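# Insert the loose contact into the housing until it latches

## Task

Take the loose contact and press it completely into the empty cavity of the housing, oriented so its red notched face points toward the housing's red face, until it clicks in and is latched.

## Robot and tools

Robot: two arms on a table. left_arm carries a five-finger left hand and right_arm a right hand. Scene frame: origin at table-top height midway between the arms, +z up, +x out over the table, left_arm on the +y side. Calibrated bases: left_arm at (+0.035, +0.346, 0) m, right_arm at (-0.017, -0.525, 0) m, each yawed very slightly. Reported hand poses, velocities, Hand targets and wrist-camera poses are in each arm's own base frame. Fixed cameras and the table use the scene frame.

Hand point: a point fixed to the palm, 0.05 m in front of it and 0.15 m out from the wrist flange. Its +z runs along the straight fingers, +y points out of the palm, +x runs across the palm away from the thumb on the right hand and toward the thumb on the left hand. Straight fingertips reach about 0.06-0.07 m past the point. A bracket on the little-finger side of the wrist can strike objects, and with fingers level the wrist can hang below the point and reach the table first.

A row is 28 numbers, each in [-1, 1], always for both arms: left dx, dy, dz, rx, ry, rz; left thumb_turn, thumb_bend, index, middle, ring, little; left force_limit, speed; then the same 14 for the right arm. The six pose numbers are an offset, not an absolute pose: they are measured from that arm's Hand target as it stood when the action or move began, along that arm's own base axes, and the turn is about the Hand target's position. Scale: 1.0 = 0.6 m for dx, dy, dz and 180 degrees for the rotation vector rx, ry, rz. All rows of one action count from the same start, so a repeated offset moves further each time. Six zeros re-commands the current Hand target. The controller limits each step's orientation to 32 degrees from the measured one.

Hand motors: -1 open, +1 closed (thumb_turn +1 puts the thumb opposite the fingers). force_limit maps -1..+1 to about 0..10 N at the fingertip (0..15 N for the two thumb motors); speed rises from near zero at -1 to full at +0.48 and stays full above. Instead of six motor numbers you may write grasp numbers a, b, c followed by three exact zeros: a curls index and middle and bends the thumb, b curls ring and little, c swings the thumb in front of the palm; (0,0,0) opens the hand fully. To send a real 0 to a motor, use 0.001. To keep a hand unchanged, resend the eight numbers last sent for it; if none yet, send hand_measured plus hand_force_limit and hand_speed. For a gentle grip close at speed -0.94 or lower.

Tools:
- execute_actions(actions, cameras): actions is a list of actions, each up to 15 rows, one row per 1/30 s step; a short action repeats its last row. An empty list returns camera images.
- move(target, speed, blend, stop_force, zero, blocking, cameras): target is one row or a list of up to 15 rows, every row an offset from the same starting Hand targets. speed is the top path speed in m/s, 0.002 to 3.6 (default 0.25; turning up to twice that in rad/s), one value or one per target. blend in metres rounds corners of a list. stop_force, 3 to 120 N, ends an arm's path when its wrist sensor feels that much push against the motion; zero (default true) rezeroes first. blocking=false returns early and cannot be combined with stop_force. A move runs at most 10 s.
- wait(seconds 0 to 10), stop() brakes a running move, zoom_image(camera, region [x0,y0,x1,y1], at most 504x504 px) on the latest image, show_instructions() for the reference pages, zero_wrist_force(arm), finished_scene().
Cameras: cam_head_left, cam_head_right, cam_high, cam_left_wrist, cam_right_wrist, each 672x504.

Results give end_effector_position (m), end_effector_quat_wxyz, velocities, Hand target (the last commanded pose, which the hand may rest short of; send the shortfall as a further offset), joint positions and torques, Wrist force/torque along the end effector axes plus the peak since the last report, and per motor hand_measured, hand_stopped_by (moving, target, force, stalled, fault) and hand_load_n (positive when the finger is pushed open; a lost grip drops toward 0). A move adds a move: line: done, off_target, moving, held or fault, with limits=paced (pose clipped) or limits=held (steps withheld).

Cautions: arms are stiff, so aiming even slightly beyond a solid contact can trip a fault. About 150 N on any part, or joint torque at its limit (about 19.4-19.7 N m at the wrists, 130 N m elsewhere), stops the arm for 10 s. Approach contacts slowly with stop_force; omit stop_force when backing away from something the hand presses on. Do not let the arms touch each other or a hand grip the other hand. Keep paths away from an arm's own base. Avoid fast swings, slamming, dropping parts, releasing moving parts, or knocking anything off the table. Long stretched or loaded holds heat motors and can brake an arm. Loose objects may get nudged occasionally. The contact must stay latched after the robot lets go.

Each tool is called by a JSON object that holds its "name" and its "arguments".

Reference images:

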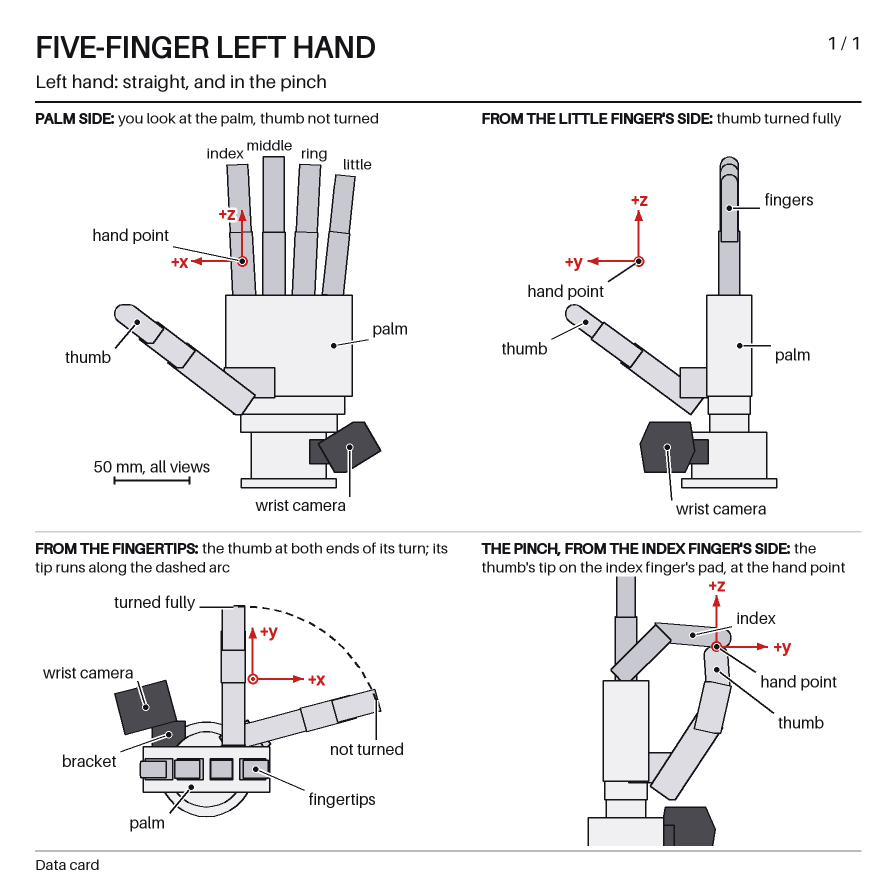

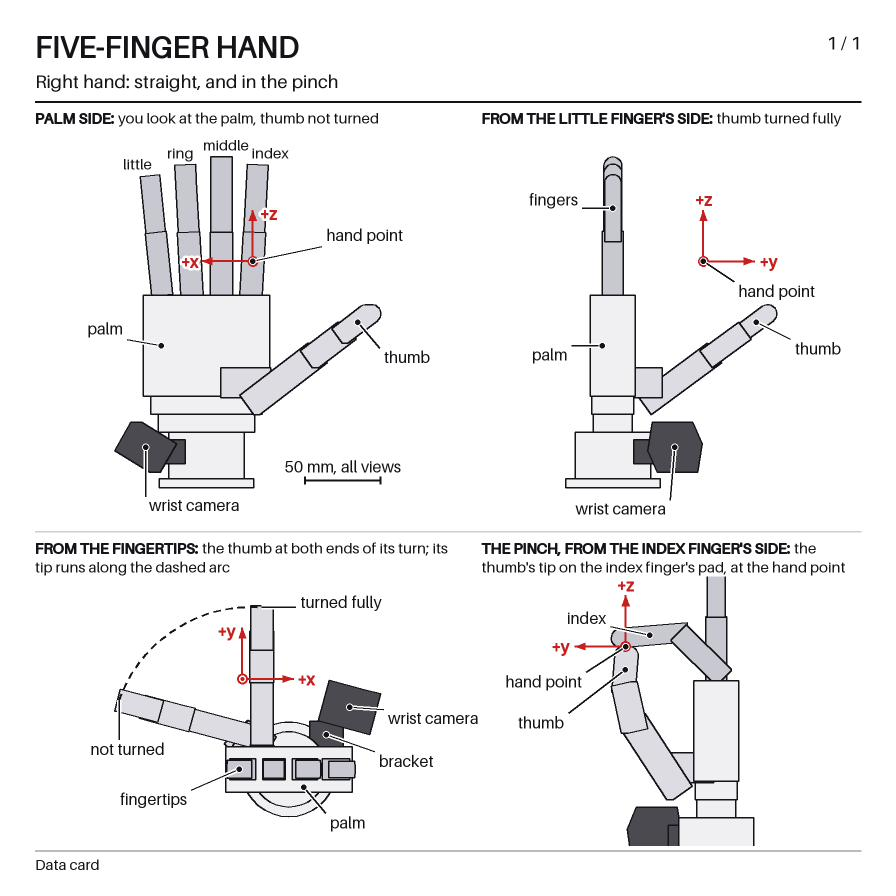

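## Session

{"name": "execute_actions", "arguments": {"actions": []}}

Scene clock: 0.00 s.
left_arm: end_effector_position=(+0.8605, +0.3167, +0.1177) hand_measured=(-1.000, -1.000, -1.000, -1.000, -1.000, -1.000) hand_load_n=(+0.0, +0.0, +0.0, +0.0, +0.0, +0.0) hand_stopped_by=(target, target, target, target, target, target) hand_force_limit=0.00 hand_speed=-0.80 end_effector_quat_wxyz=(-0.308, +0.701, +0.488, +0.420) | right_arm: end_effector_position=(+0.2231, +0.2381, +0.2589) hand_measured=(-1.000, -1.000, -1.000, -1.000, -1.000, -1.000) hand_load_n=(+0.0, +0.0, +0.0, +0.0, +0.0, +0.0) hand_stopped_by=(target, target, target, target, target, target) hand_force_limit=0.00 hand_speed=-0.80 end_effector_quat_wxyz=(-0.256, -0.337, +0.737, +0.528)
Joint positions: left_arm=[3.479 -2.769 -0.46 2.537 -2.344 1.07] | right_arm=[-0.213 -1.029 2.077 1.74 1.118 -2.959]
Joint velocities: within noise
Joint torques (N m): no reading
Wrist force (N): no reading
Wrist torque (N m): no reading
Wrist force, peak (N): no reading
Hand target: left_arm +0.8605, +0.3167, +0.1177; -0.308, +0.701, +0.488, +0.420 | right_arm +0.2231, +0.2381, +0.2589; -0.256, -0.337, +0.737, +0.528

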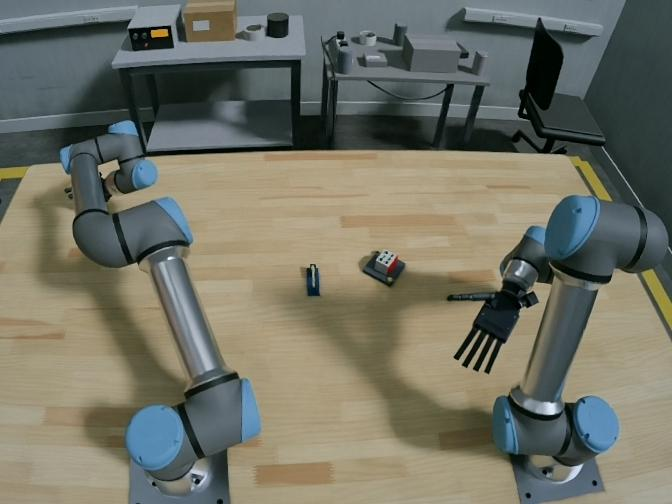

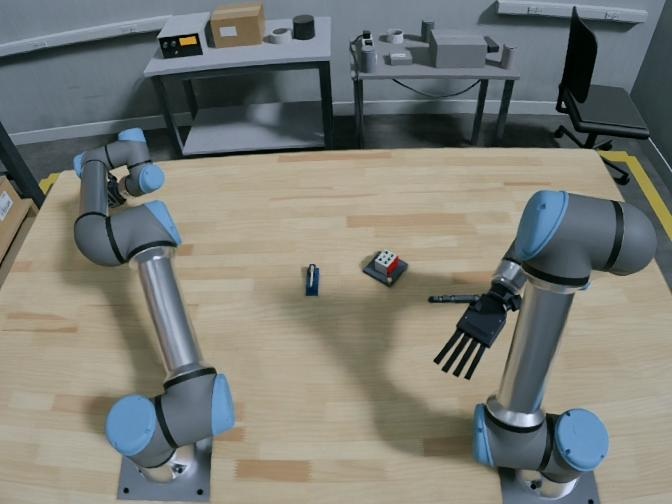

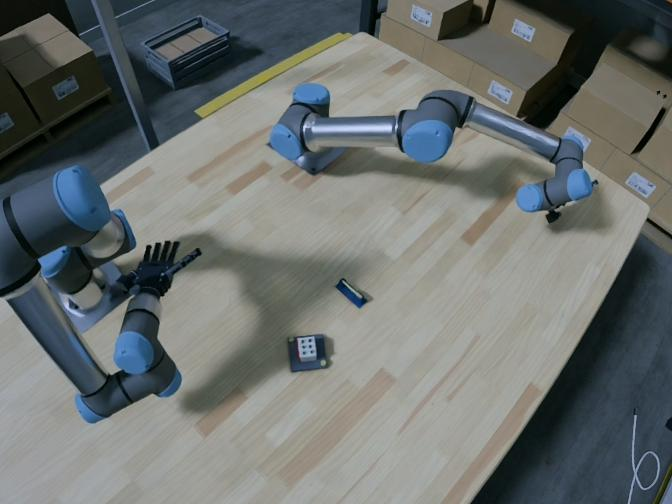

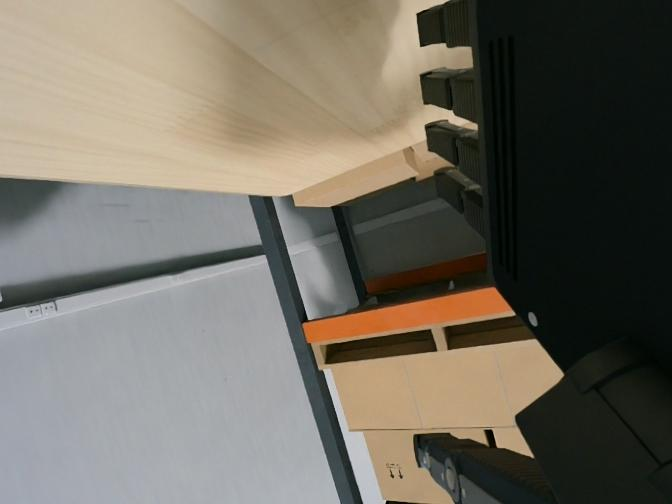

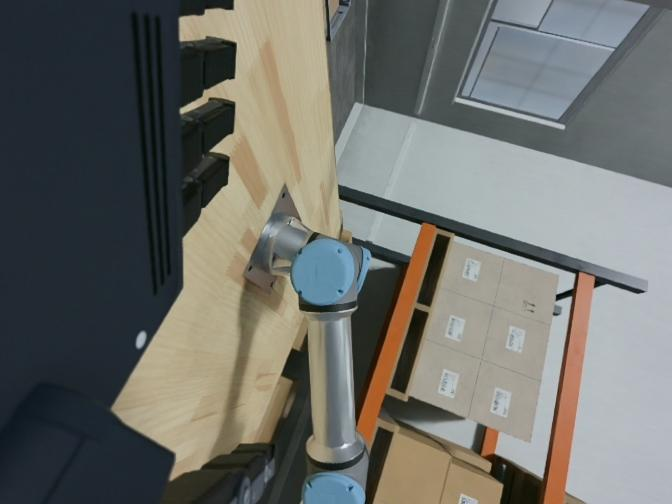

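{"name": "zoom_image", "arguments": {"camera": "cam_head_left", "region": [280, 220, 440, 340]}}

{"name": "zoom_image", "arguments": {"camera": "cam_head_right", "region": [280, 220, 440, 340]}}

{"name": "zoom_image", "arguments": {"camera": "cam_high", "region": [260, 260, 420, 380]}}

Scaled by 3.150.

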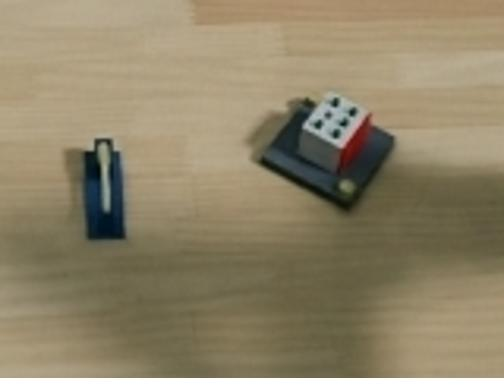

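Scaled by 3.150.

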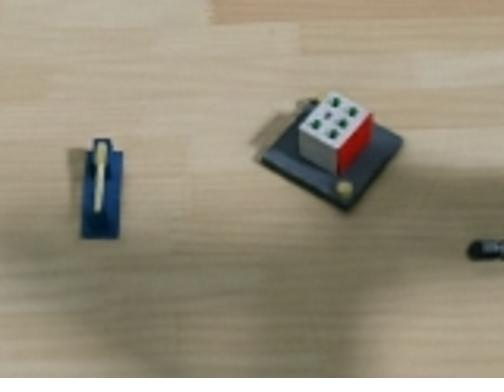

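Scaled by 3.150.

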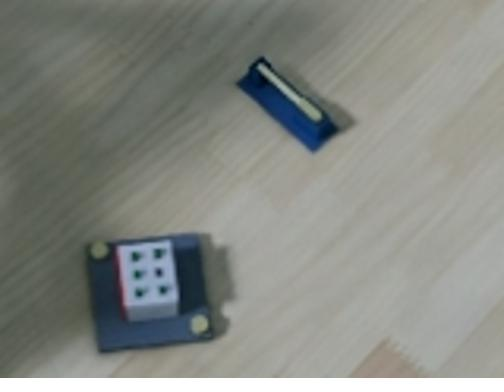

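{"name": "move", "arguments": {"target": [0,0,0,0,0,0,-1,-1,-1,-1,-1,-1,0,-0.8,0.668,0.352,-0.16,0.3227,-0.679,0.4228,-1,-1,-1,-1,-1,-1,0,-0.8], "speed": 0.4, "cameras": ["all"]}}

Scene clock: 263.30 s.
left_arm: end_effector_position=(+0.8605, +0.3167, +0.1177) hand_measured=(-1.000, -1.000, -1.000, -1.000, -1.000, -1.000) hand_load_n=(+0.0, +0.0, +0.0, +0.0, +0.0, +0.0) hand_stopped_by=(target, target, target, target, target, target) hand_force_limit=0.00 hand_speed=-0.80 end_effector_quat_wxyz=(-0.308, +0.701, +0.488, +0.420) | right_arm: end_effector_position=(+0.6226, +0.4488, +0.1624) hand_measured=(-1.000, -1.000, -1.000, -1.000, -1.000, -1.000) hand_load_n=(+0.0, -0.5, +0.0, +0.0, +0.0, +0.0) hand_stopped_by=(target, target, target, target, target, target) hand_force_limit=0.00 hand_speed=-0.80 end_effector_quat_wxyz=(-0.406, +0.912, -0.012, +0.045)
Joint positions: left_arm=[3.479 -2.769 -0.46 2.537 -2.344 1.07] | right_arm=[0.255 -0.33 0.035 1.473 0.804 -4.272]
Joint torques (N m): left_arm=[0.61 75.45 28.55 -1.19 -0.93 0.12] | right_arm=[1.15 -77.81 -28.68 3.35 -1.85 -0.24]
Wrist force (N): left_arm=[0.2 -0.2 0.0] | right_arm=[-0.7 2.7 -0.8]
Wrist torque (N m): left_arm=[-0.03 -0.03 0.02] | right_arm=[0.02 0.06 0.38]
Wrist force, peak (N): left_arm=[0.3 0.5 -0.3] | right_arm=[-0.9 2.8 -0.5]
Hand target: left_arm +0.8605, +0.3167, +0.1177; -0.308, +0.701, +0.488, +0.420 | right_arm +0.6239, +0.4493, +0.1629; -0.382, +0.924, +0.000, -0.001
Off the commanded pose: left_arm 0.000 m, 0 deg | right_arm 0.001 m, 6 deg.
elbow stopped short (right arm): the move would have taken joint 3 (elbow) straighter than the controller allows.
move: off_target (right_arm)
camera_calibration:
cam_right_wrist: T_world_to_cam=[[0.254922, -0.678589, -0.688862, 0.258058], [-0.86372, -0.48009, 0.1533, 0.728858], [-0.434744, 0.555905, -0.708497, 0.251419], [0, 0, 0, 1]] pos_world=[0.673048, 0.385268, 0.244162]

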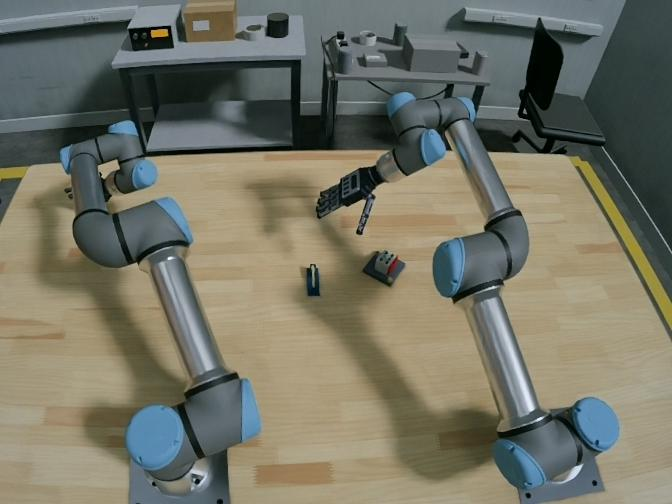

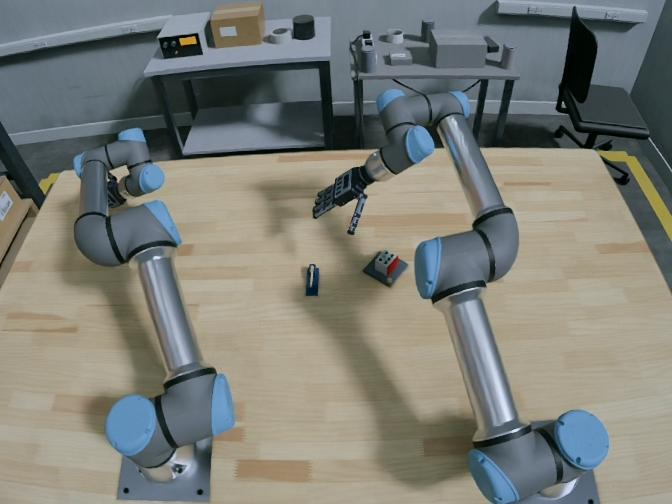

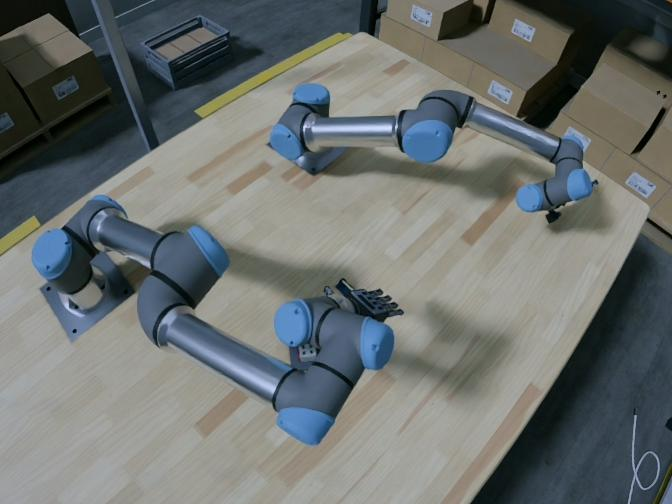

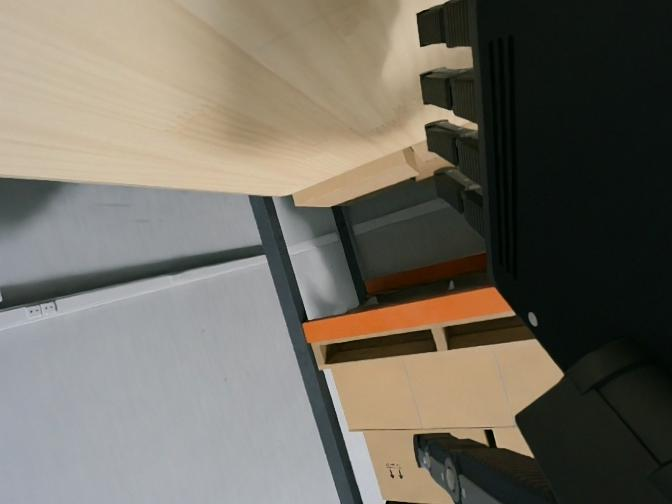

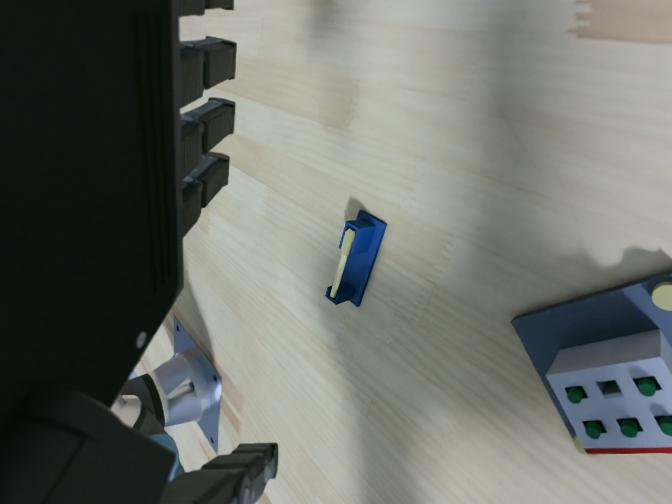

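{"name": "zoom_image", "arguments": {"camera": "cam_right_wrist", "region": [290, 190, 430, 320]}}

{"name": "zoom_image", "arguments": {"camera": "cam_right_wrist", "region": [500, 260, 672, 470]}}

Scaled by 3.600.

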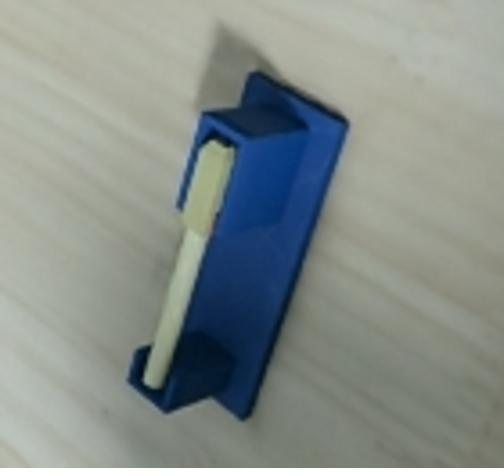

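Scaled by 2.400.

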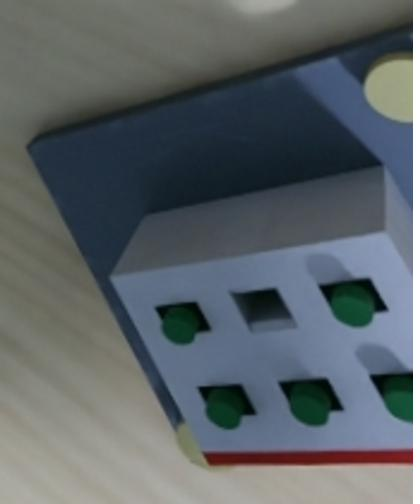

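{"name": "move", "arguments": {"target": [[0,0,0,0,0,0,-1,-1,-1,-1,-1,-1,0,-0.8,-0.248,-0.048,0.05,0.0656,-0.6294,0.2062,0,0,1,0,0,0,0,0],[0,0,0,0,0,0,-1,-1,-1,-1,-1,-1,0,-0.8,-0.248,-0.007,-0.147,0.0656,-0.6294,0.2062,0,0,1,0,0,0,0,0]], "speed": 0.4, "blend": 0.02, "cameras": ["cam_right_wrist","cam_high"]}}

Scene clock: 499.40 s.
left_arm: end_effector_position=(+0.8605, +0.3167, +0.1177) hand_measured=(-1.000, -1.000, -1.000, -1.000, -1.000, -1.000) hand_load_n=(+0.0, +0.0, +0.0, +0.0, +0.0, +0.0) hand_stopped_by=(target, target, target, target, target, target) hand_force_limit=0.00 hand_speed=-0.80 end_effector_quat_wxyz=(-0.308, +0.701, +0.488, +0.420) | right_arm: end_effector_position=(+0.4751, +0.4451, +0.0747) hand_measured=(+1.000, -0.650, -1.000, -1.000, -1.000, -1.000) hand_load_n=(+0.0, +0.0, +0.0, +0.0, +0.0, +0.0) hand_stopped_by=(target, target, target, target, target, target) hand_force_limit=0.00 hand_speed=0.00 end_effector_quat_wxyz=(-0.270, +0.432, +0.560, +0.653)
Joint positions: left_arm=[3.479 -2.769 -0.46 2.537 -2.344 1.07] | right_arm=[0.239 -1.026 2.157 -1.13 0.504 -5.234]
Joint torques (N m): left_arm=[0.9 75.08 28.75 -1.13 -0.76 0.05] | right_arm=[-10.25 -31.05 -4.41 -2.85 -1.35 -2.33]
Wrist force (N): left_arm=[0.0 0.3 0.0] | right_arm=[-1.0 0.1 -1.2]
Wrist torque (N m): left_arm=[0.04 0.00 -0.01] | right_arm=[-0.04 0.04 -0.11]
Wrist force, peak (N): left_arm=[0.1 0.6 -0.1] | right_arm=[-3.1 -1.6 -1.0]
Hand target: left_arm +0.8605, +0.3167, +0.1177; -0.308, +0.701, +0.488, +0.420 | right_arm +0.4751, +0.4451, +0.0747; -0.270, +0.432, +0.560, +0.653
Off the commanded pose: left_arm 0.000 m, 0 deg | right_arm 0.000 m, 0 deg.
move: done
camera_calibration:
cam_right_wrist: T_world_to_cam=[[0.689637, -0.208533, 0.69348, -0.286165], [0.416534, -0.669131, -0.615437, 0.146446], [0.592368, 0.713286, -0.374597, -0.455722], [0, 0, 0, 1]] pos_world=[0.406305, 0.363377, 0.117866]
Images, in order (width x height): cam_high 672x504, cam_right_wrist 672x504.

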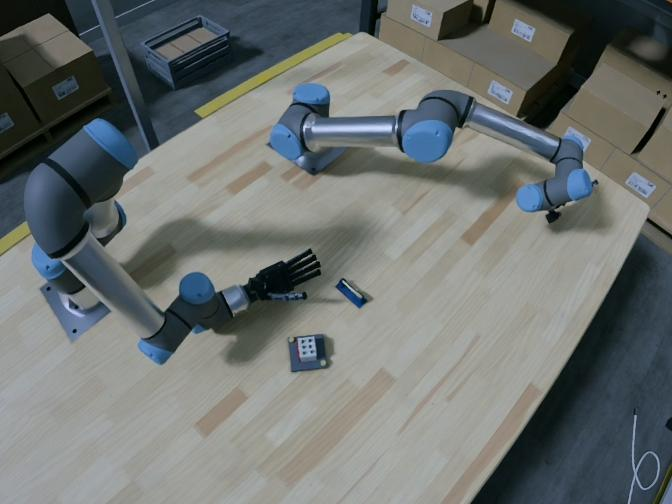

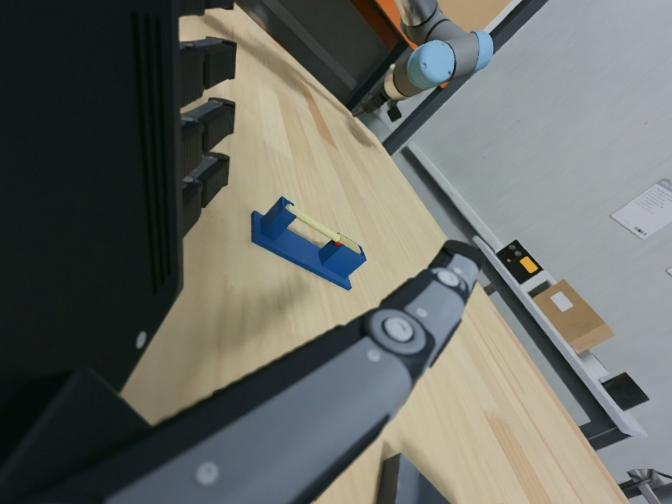

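{"name": "zoom_image", "arguments": {"camera": "cam_right_wrist", "region": [240, 180, 380, 300]}}

{"name": "zoom_image", "arguments": {"camera": "cam_high", "region": [280, 265, 380, 375]}}

Scaled by 3.600.

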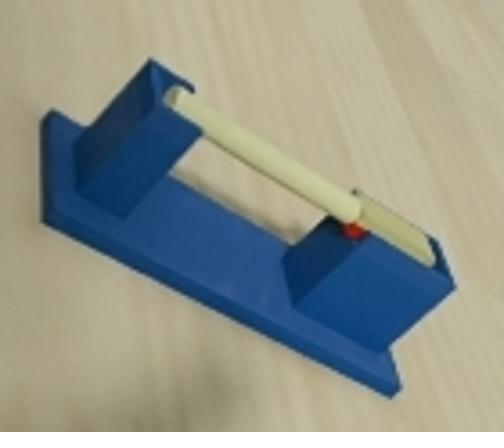

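Scaled by 4.582.

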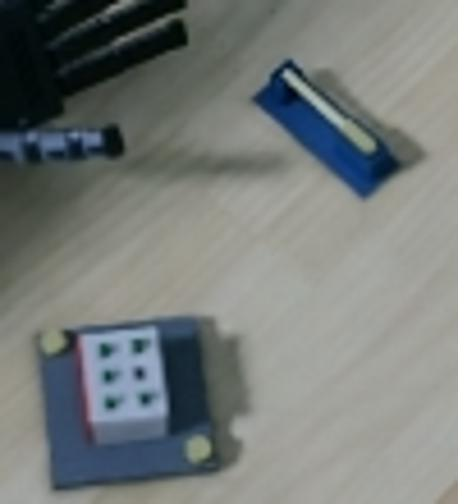

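{"name": "move", "arguments": {"target": [[0,0,0,0,0,0,-1,-1,-1,-1,-1,-1,0,-0.8,-0.008,-0.008,0.14,0.3894,0.5643,-0.2065,0,0,1,0,0,0,0,0],[0,0,0,0,0,0,-1,-1,-1,-1,-1,-1,0,-0.8,0.0,0.0,0.1,0.3894,0.5643,-0.2065,0,0,0,0,0,0,0,0],[0,0,0,0,0,0,-1,-1,-1,-1,-1,-1,0,-0.8,0.105,0.137,-0.03,0.3894,0.5643,-0.2065,0,0,0,0,0,0,0,0]], "speed": 0.5, "cameras": ["cam_right_wrist"]}}

Scene clock: 619.10 s.
left_arm: end_effector_position=(+0.8605, +0.3167, +0.1177) hand_measured=(-1.000, -1.000, -1.000, -1.000, -1.000, -1.000) hand_load_n=(+0.0, +0.0, +0.0, +0.5, +0.0, +0.0) hand_stopped_by=(target, target, target, target, target, target) hand_force_limit=0.00 hand_speed=-0.80 end_effector_quat_wxyz=(-0.308, +0.701, +0.488, +0.420) | right_arm: end_effector_position=(+0.5379, +0.5273, +0.0566) hand_measured=(-1.000, -1.000, -1.000, -1.000, -1.000, -1.000) hand_load_n=(-0.5, +0.0, +0.0, +0.0, +0.0, +0.0) hand_stopped_by=(target, target, target, target, target, target) hand_force_limit=0.00 hand_speed=0.00 end_effector_quat_wxyz=(-0.557, +0.664, -0.384, +0.320)
Joint positions: left_arm=[3.479 -2.769 -0.46 2.537 -2.344 1.07] | right_arm=[0.57 -1.006 1.742 -0.559 1.614 -3.131]
Joint torques (N m): left_arm=[0.39 75.18 29.2 -1.13 -0.79 0.03] | right_arm=[-10.4 -38.39 -29.03 -3.8 -1.52 -2.2]
Wrist force (N): left_arm=[-0.2 0.2 0.1] | right_arm=[-0.3 2.9 -1.4]
Wrist torque (N m): left_arm=[0.02 0.02 -0.02] | right_arm=[0.10 0.07 0.25]
Wrist force, peak (N): left_arm=[0.1 0.6 -0.3] | right_arm=[-0.9 4.9 -0.5]
Hand target: left_arm +0.8605, +0.3167, +0.1177; -0.308, +0.701, +0.488, +0.420 | right_arm +0.5381, +0.5273, +0.0567; -0.557, +0.664, -0.384, +0.320
Off the commanded pose: left_arm 0.000 m, 0 deg | right_arm 0.000 m, 0 deg.
move: done
camera_calibration:
cam_right_wrist: T_world_to_cam=[[-0.0451368, -0.303836, -0.951655, 0.238794], [-0.898484, 0.428764, -0.0942771, 0.263153], [0.43668, 0.850791, -0.292345, -0.551744], [0, 0, 0, 1]] pos_world=[0.488152, 0.429142, 0.0907597]
Images, in order (width x height): cam_right_wrist 672x504.

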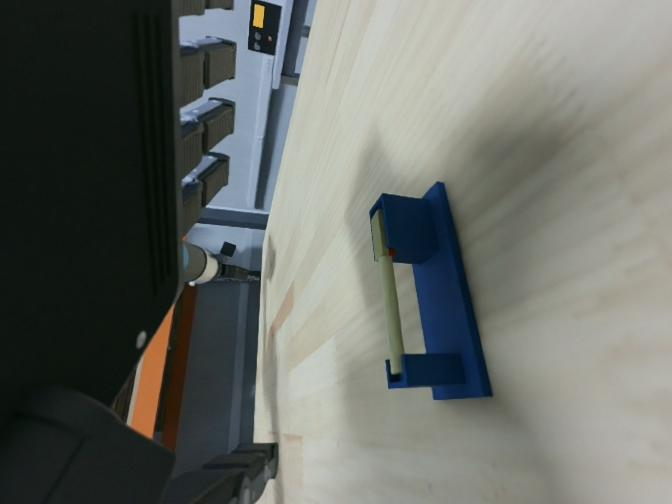

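{"name": "zoom_image", "arguments": {"camera": "cam_right_wrist", "region": [360, 175, 500, 400]}}

{"name": "zoom_image", "arguments": {"camera": "cam_right_wrist", "region": [360, 185, 440, 275]}}

Scaled by 2.240.

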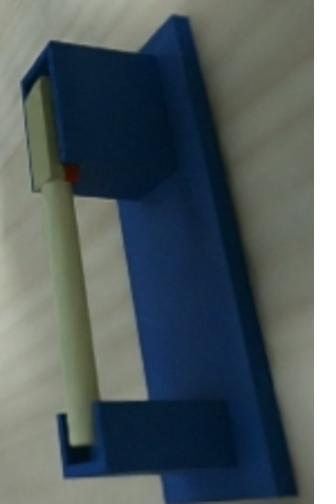

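Scaled by 5.600.

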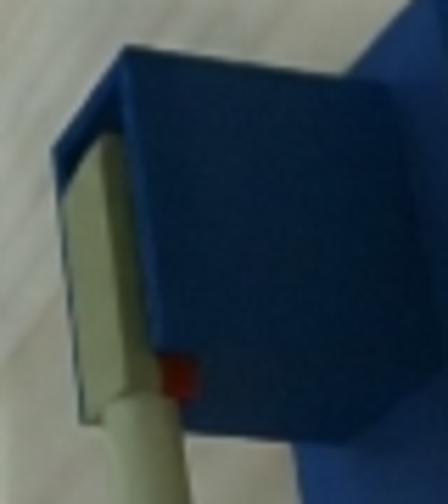

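{"name": "move", "arguments": {"target": [[-0.268,-0.361,0.254,-0.3738,-0.0169,0.0322,0.6,-0.2,-0.2,-1,-1,-1,0,0,-0.063,-0.128,0.155,0,0,0,0,0,0,0,0,0,0,0],[-0.69,-1.07,0.2,-0.7476,-0.0338,0.0644,0.6,-0.2,-0.2,-1,-1,-1,0,0,-0.157,-0.475,0.165,-0.3477,-0.3673,0.1442,0,0,0,0,0,0,0,0]], "speed": 0.5, "blend": 0.05, "cameras": ["all"]}}

every number of target 2 of 2 must lie in its column's range; nothing of the call was run
Scene clock: 965.60 s.
left_arm: end_effector_position=(+0.8605, +0.3167, +0.1177) hand_measured=(-1.000, -1.000, -1.000, -1.000, -1.000, -1.000) hand_load_n=(+0.0, -0.5, +0.0, +0.0, +0.0, +0.0) hand_stopped_by=(target, target, target, target, target, target) hand_force_limit=0.00 hand_speed=-0.80 end_effector_quat_wxyz=(-0.308, +0.701, +0.488, +0.420) | right_arm: end_effector_position=(+0.5381, +0.5273, +0.0567) hand_measured=(-1.000, -1.000, -1.000, -1.000, -1.000, -1.000) hand_load_n=(+0.0, +0.0, +0.0, +0.0, +0.0, +0.0) hand_stopped_by=(target, target, target, target, target, target) hand_force_limit=0.00 hand_speed=0.00 end_effector_quat_wxyz=(-0.557, +0.664, -0.384, +0.320)
Joint positions: left_arm=[3.479 -2.769 -0.46 2.537 -2.344 1.07] | right_arm=[0.57 -1.006 1.742 -0.559 1.614 -3.131]
Joint torques (N m): left_arm=[0.19 75.37 29.95 -1.04 -0.89 0.18] | right_arm=[-10.52 -38.25 -30.32 -3.61 -1.67 -2.33]
Wrist force (N): left_arm=[0.0 0.1 0.0] | right_arm=[-0.5 2.7 -1.3]
Wrist torque (N m): left_arm=[0.01 0.00 0.00] | right_arm=[0.09 0.10 0.23]
Wrist force, peak (N): left_arm=[0.1 0.5 0.2] | right_arm=[-0.6 2.9 -1.3]
Hand target: left_arm +0.8605, +0.3167, +0.1177; -0.308, +0.701, +0.488, +0.420 | right_arm +0.5381, +0.5273, +0.0567; -0.557, +0.664, -0.384, +0.320
Off the commanded pose: left_arm 0.000 m, 0 deg | right_arm 0.000 m, 0 deg.

{"name": "move", "arguments": {"target": [[-0.268,-0.361,0.254,-0.3738,-0.0169,0.0322,0.6,-0.2,-0.2,-1,-1,-1,0,0,-0.063,-0.128,0.155,0,0,0,0,0,0,0,0,0,0,0],[-0.6,-0.77,0.15,-0.7476,-0.0338,0.0644,0.6,-0.2,-0.2,-1,-1,-1,0,0,-0.157,-0.475,0.165,-0.3477,-0.3673,0.1442,0,0,0,0,0,0,0,0]], "speed": 0.5, "blend": 0.05, "cameras": ["all"]}}

Scene clock: 977.13 s.
left_arm: end_effector_position=(+0.5006, -0.1453, +0.2077) hand_measured=(+0.600, -0.200, -0.200, -1.000, -1.000, -1.000) hand_load_n=(+0.5, +0.0, +0.0, +0.0, +0.0, +0.0) hand_stopped_by=(target, target, target, target, target, target) hand_force_limit=0.00 hand_speed=0.00 end_effector_quat_wxyz=(+0.514, +0.494, +0.641, -0.284) | right_arm: end_effector_position=(+0.4440, +0.2423, +0.1557) hand_measured=(-1.000, -1.000, -1.000, -1.000, -1.000, -1.000) hand_load_n=(+0.0, +0.0, +0.0, +0.0, +0.0, +0.0) hand_stopped_by=(target, target, target, target, target, target) hand_force_limit=0.00 hand_speed=0.00 end_effector_quat_wxyz=(-0.316, +0.634, +0.315, +0.632)
Joint positions: left_arm=[3.648 -1.931 -2.017 2.09 -0.329 0.454] | right_arm=[-0.233 -1.647 2.516 -0.864 0.412 -4.714]
Joint torques (N m): left_arm=[4.24 41.36 9.07 -5.62 3.1 -1.23] | right_arm=[-7.75 -6.22 -10.36 -2.7 -1.67 -1.6]
Wrist force (N): left_arm=[3.2 -0.5 1.2] | right_arm=[-1.4 1.0 -1.1]
Wrist torque (N m): left_arm=[-0.17 -0.54 0.37] | right_arm=[-0.04 0.07 0.05]
Wrist force, peak (N): left_arm=[3.8 -1.0 1.0] | right_arm=[-0.7 3.3 -1.1]
Hand target: left_arm +0.5005, -0.1453, +0.2077; +0.514, +0.494, +0.641, -0.284 | right_arm +0.4439, +0.2423, +0.1557; -0.316, +0.634, +0.315, +0.632
Off the commanded pose: left_arm 0.000 m, 0 deg | right_arm 0.000 m, 0 deg.
move: done
camera_calibration:
cam_left_wrist: T_world_to_cam=[[-0.88891, -0.229517, -0.396436, 0.4973], [0.0637814, 0.794983, -0.60327, 0.21107], [0.45362, -0.561538, -0.692029, -0.0480505], [0, 0, 0, 1]] pos_world=[0.450389, -0.0806404, 0.291227]
cam_right_wrist: T_world_to_cam=[[0.76266, -0.600329, 0.240738, -0.23019], [-0.170313, -0.545457, -0.820653, 0.336104], [0.623973, 0.584878, -0.518242, -0.222858], [0, 0, 0, 1]] pos_world=[0.371857, 0.175486, 0.215746]

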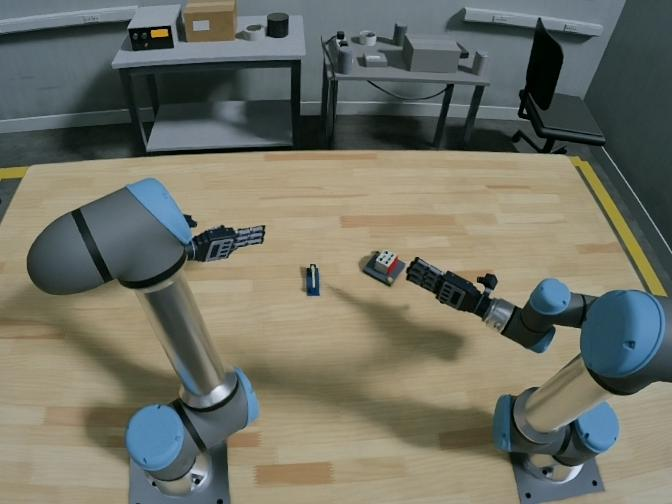

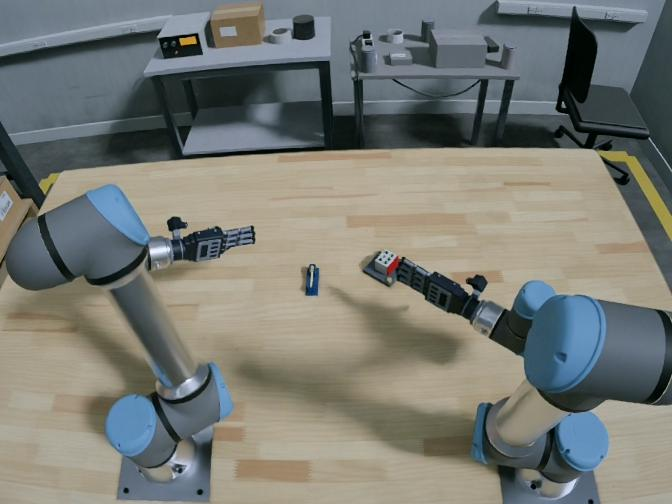

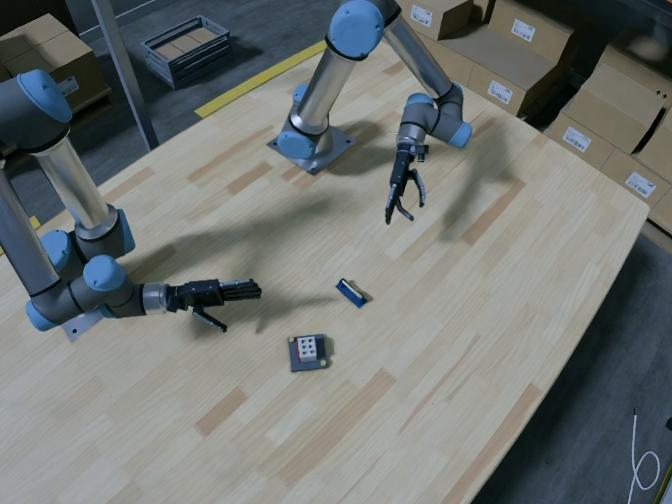

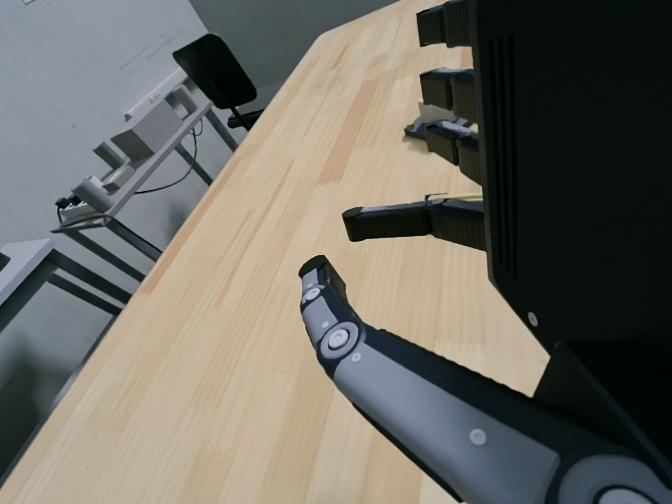

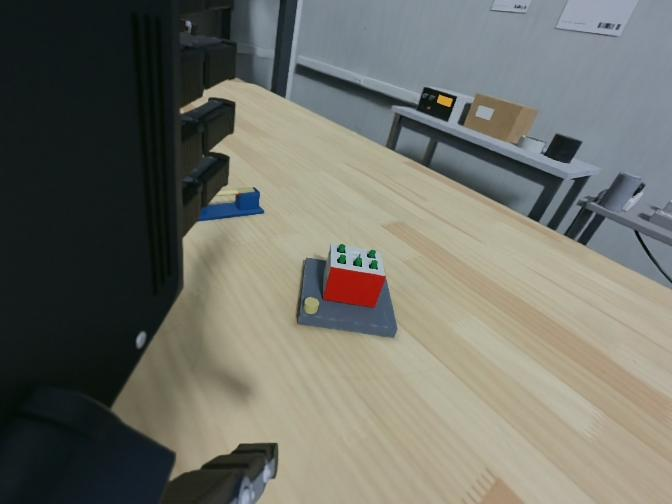

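{"name": "zoom_image", "arguments": {"camera": "cam_right_wrist", "region": [280, 230, 420, 350]}}

{"name": "zoom_image", "arguments": {"camera": "cam_left_wrist", "region": [260, 160, 500, 400]}}

Scaled by 3.600.

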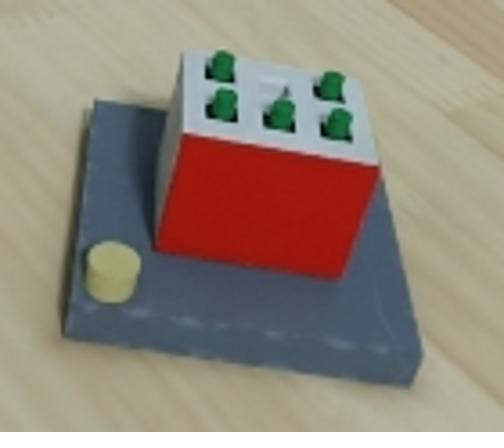

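Scaled by 2.100.

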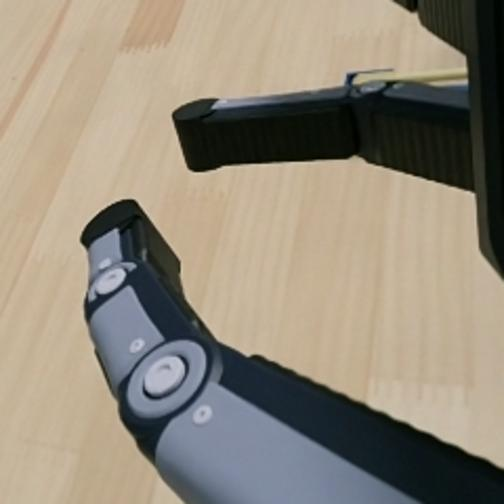

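{"name": "move", "arguments": {"target": [-0.0565,-0.35,-0.14,0,0,0,0.6,-0.2,0.2,-1,-1,-1,-0.6,-0.7,0,0,0,0,0,0,0,0,0,0,0,0,0,0], "speed": 0.3, "cameras": ["cam_left_wrist","cam_right_wrist"]}}

Scene clock: 1031.57 s.
left_arm: end_effector_position=(+0.4665, -0.3553, +0.1237) hand_measured=(+0.600, -0.200, +0.200, -1.000, -1.000, -1.000) hand_load_n=(+0.0, +0.0, +0.0, +0.0, +0.0, +0.0) hand_stopped_by=(target, target, target, target, target, target) hand_force_limit=-0.60 hand_speed=-0.70 end_effector_quat_wxyz=(+0.514, +0.494, +0.641, -0.284) end_effector_velocity=(+0.001, +0.000, +0.000) end_effector_angular_velocity=(-0.001, +0.000, +0.002) | right_arm: end_effector_position=(+0.4439, +0.2423, +0.1557) hand_measured=(-1.000, -1.000, -1.000, -1.000, -1.000, -1.000) hand_load_n=(+0.0, +0.0, +0.0, +0.0, +0.0, +0.0) hand_stopped_by=(target, target, target, target, target, target) hand_force_limit=0.00 hand_speed=0.00 end_effector_quat_wxyz=(-0.316, +0.634, +0.315, +0.632)
Joint positions: left_arm=[3.032 -1.814 -2.087 3.32 -0.599 -0.921] | right_arm=[-0.234 -1.647 2.516 -0.865 0.412 -4.714]
Joint velocities: left_arm=[-0.002 0 0 0.005 -0.003 -0.006] | right_arm=[within noise]
Joint torques (N m): left_arm=[-8.04 36.14 29.82 1.16 -1.08 -1.58] | right_arm=[-5.75 -6.36 -11.35 -2.9 0.98 2.39]
Wrist force (N): left_arm=[3.0 -0.5 1.3] | right_arm=[-1.3 0.7 -1.2]
Wrist torque (N m): left_arm=[-0.16 -0.50 0.48] | right_arm=[-0.09 0.05 0.06]
Wrist force, peak (N): left_arm=[3.3 -2.1 2.8] | right_arm=[-1.7 1.1 -1.2]
Hand target: left_arm +0.4666, -0.3553, +0.1237; +0.514, +0.494, +0.641, -0.284 | right_arm +0.4439, +0.2423, +0.1557; -0.316, +0.634, +0.315, +0.632
Off the commanded pose: left_arm 0.000 m, 0 deg | right_arm 0.000 m, 0 deg.
move: done
camera_calibration:
cam_left_wrist: T_world_to_cam=[[-0.889034, -0.22953, -0.39615, 0.385566], [0.0637259, 0.794798, -0.603519, 0.329531], [0.453385, -0.561794, -0.691975, -0.208669], [0, 0, 0, 1]] pos_world=[0.416389, -0.290641, 0.207227]
cam_right_wrist: T_world_to_cam=[[0.762712, -0.600271, 0.240716, -0.230114], [-0.170306, -0.54548, -0.820639, 0.336004], [0.623911, 0.584916, -0.518274, -0.222824], [0, 0, 0, 1]] pos_world=[0.371757, 0.175486, 0.215646]
Images, in order (width x height): cam_left_wrist 672x504, cam_right_wrist 672x504.

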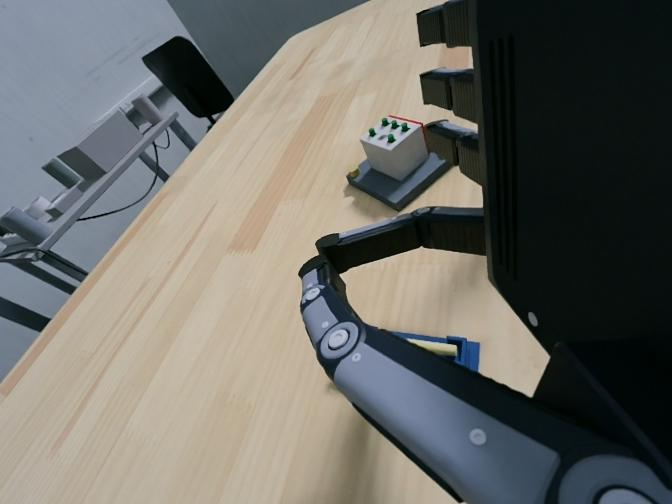

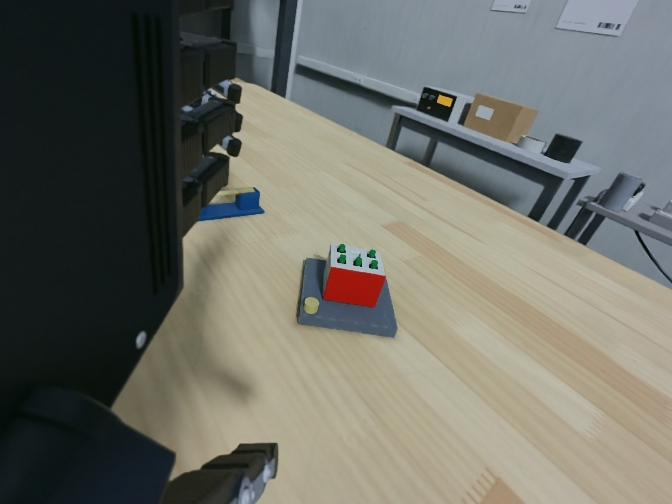

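{"name": "zoom_image", "arguments": {"camera": "cam_left_wrist", "region": [270, 190, 490, 390]}}

{"name": "zoom_image", "arguments": {"camera": "cam_left_wrist", "region": [340, 90, 480, 220]}}

Scaled by 2.291.

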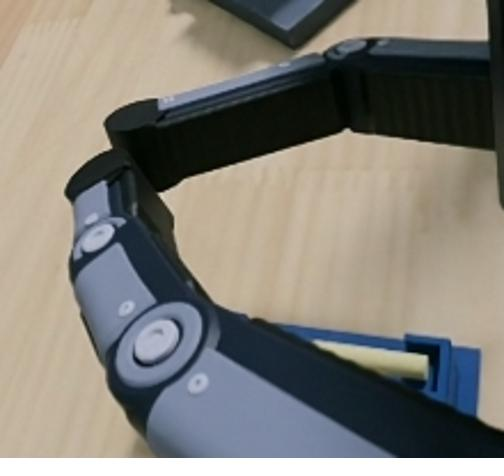

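Scaled by 3.600.

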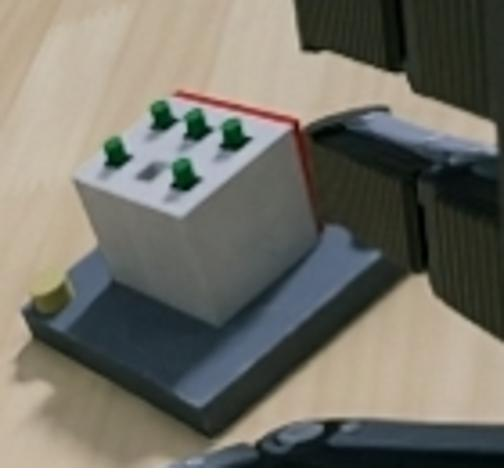

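{"name": "move", "arguments": {"target": [-0.0087,-0.0042,-0.0645,0,0,-0.0167,0.42,-0.2,-0.2,-1,-1,-1,0,0,0,0,0,0,0,0,0,0,0,0,0,0,0,0], "speed": 0.2, "cameras": ["cam_left_wrist","cam_right_wrist"]}}

{"name": "zoom_image", "arguments": {"camera": "cam_left_wrist", "region": [270, 190, 490, 390]}}

Scene clock: 1110.80 s.
left_arm: end_effector_position=(+0.4614, -0.3578, +0.0850) hand_measured=(+0.420, -0.200, -0.200, -1.000, -1.000, -1.000) hand_load_n=(+0.0, +0.0, +0.0, -0.5, +0.0, +0.0) hand_stopped_by=(target, target, target, target, target, target) hand_force_limit=0.00 hand_speed=0.00 end_effector_quat_wxyz=(+0.507, +0.511, +0.628, -0.297) | right_arm: end_effector_position=(+0.4439, +0.2423, +0.1557) hand_measured=(-1.000, -1.000, -1.000, -1.000, -1.000, -1.000) hand_load_n=(+0.0, +0.0, +0.0, +0.0, +0.0, +0.0) hand_stopped_by=(target, target, target, target, target, target) hand_force_limit=0.00 hand_speed=0.00 end_effector_quat_wxyz=(-0.316, +0.634, +0.315, +0.632)
Joint positions: left_arm=[3.049 -1.911 -2.104 3.372 -0.543 -0.848] | right_arm=[-0.234 -1.647 2.516 -0.865 0.412 -4.714]
Joint torques (N m): left_arm=[-6.58 31.08 26.57 -3.38 -1.09 -0.93] | right_arm=[6.48 -6.42 -12.49 -2.81 1.75 2.44]
Wrist force (N): left_arm=[3.5 -0.4 1.1] | right_arm=[-1.2 0.5 -1.4]
Wrist torque (N m): left_arm=[-0.14 -0.59 0.39] | right_arm=[-0.10 0.05 0.06]
Wrist force, peak (N): left_arm=[4.2 -0.6 1.2] | right_arm=[-1.5 0.8 -1.4]
Hand target: left_arm +0.4614, -0.3578, +0.0850; +0.507, +0.511, +0.628, -0.297 | right_arm +0.4439, +0.2423, +0.1557; -0.316, +0.634, +0.315, +0.632
Off the commanded pose: left_arm 0.000 m, 0 deg | right_arm 0.000 m, 0 deg.
move: done
camera_calibration:
cam_left_wrist: T_world_to_cam=[[-0.899694, -0.182896, -0.396359, 0.386664], [0.10518, 0.790414, -0.603475, 0.287799], [0.423661, -0.584632, -0.691894, -0.228951], [0, 0, 0, 1]] pos_world=[0.414606, -0.290613, 0.168527]
cam_right_wrist: T_world_to_cam=[[0.762712, -0.600271, 0.240716, -0.230114], [-0.170306, -0.54548, -0.820639, 0.336004], [0.623911, 0.584916, -0.518274, -0.222824], [0, 0, 0, 1]] pos_world=[0.371757, 0.175486, 0.215646]
Images, in order (width x height): cam_left_wrist 672x504, cam_right_wrist 672x504.

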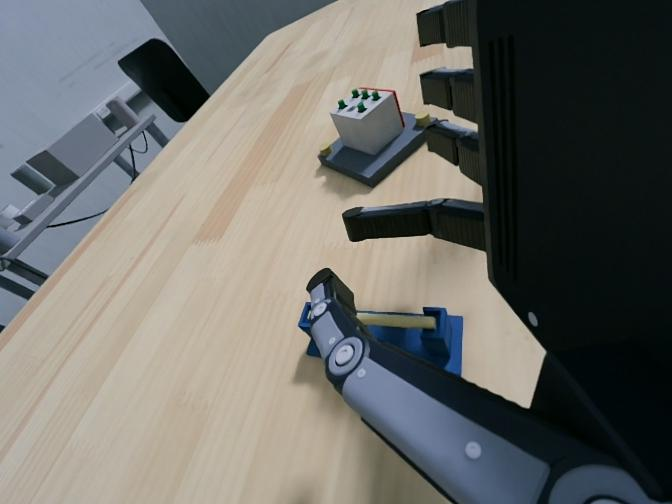

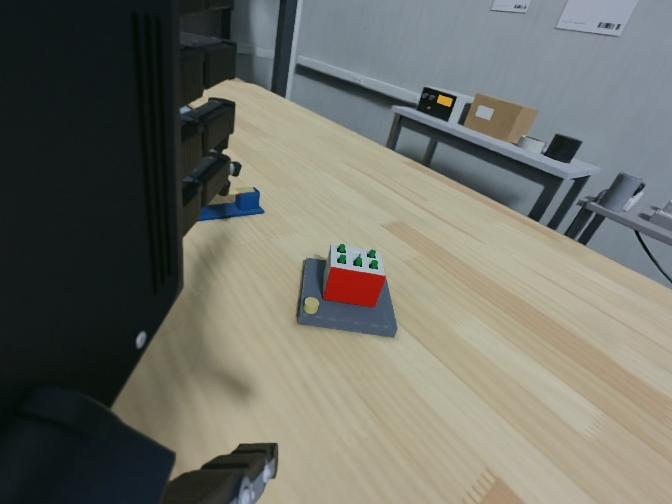

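Scaled by 2.291.

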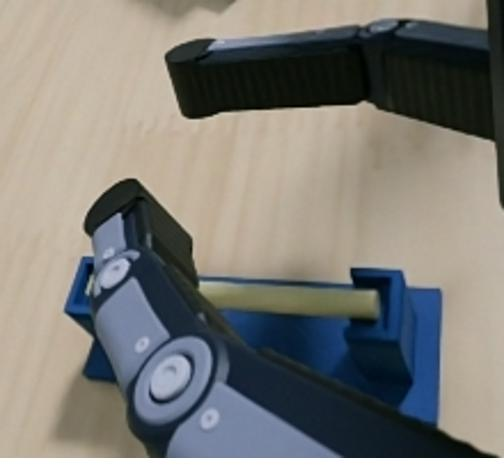

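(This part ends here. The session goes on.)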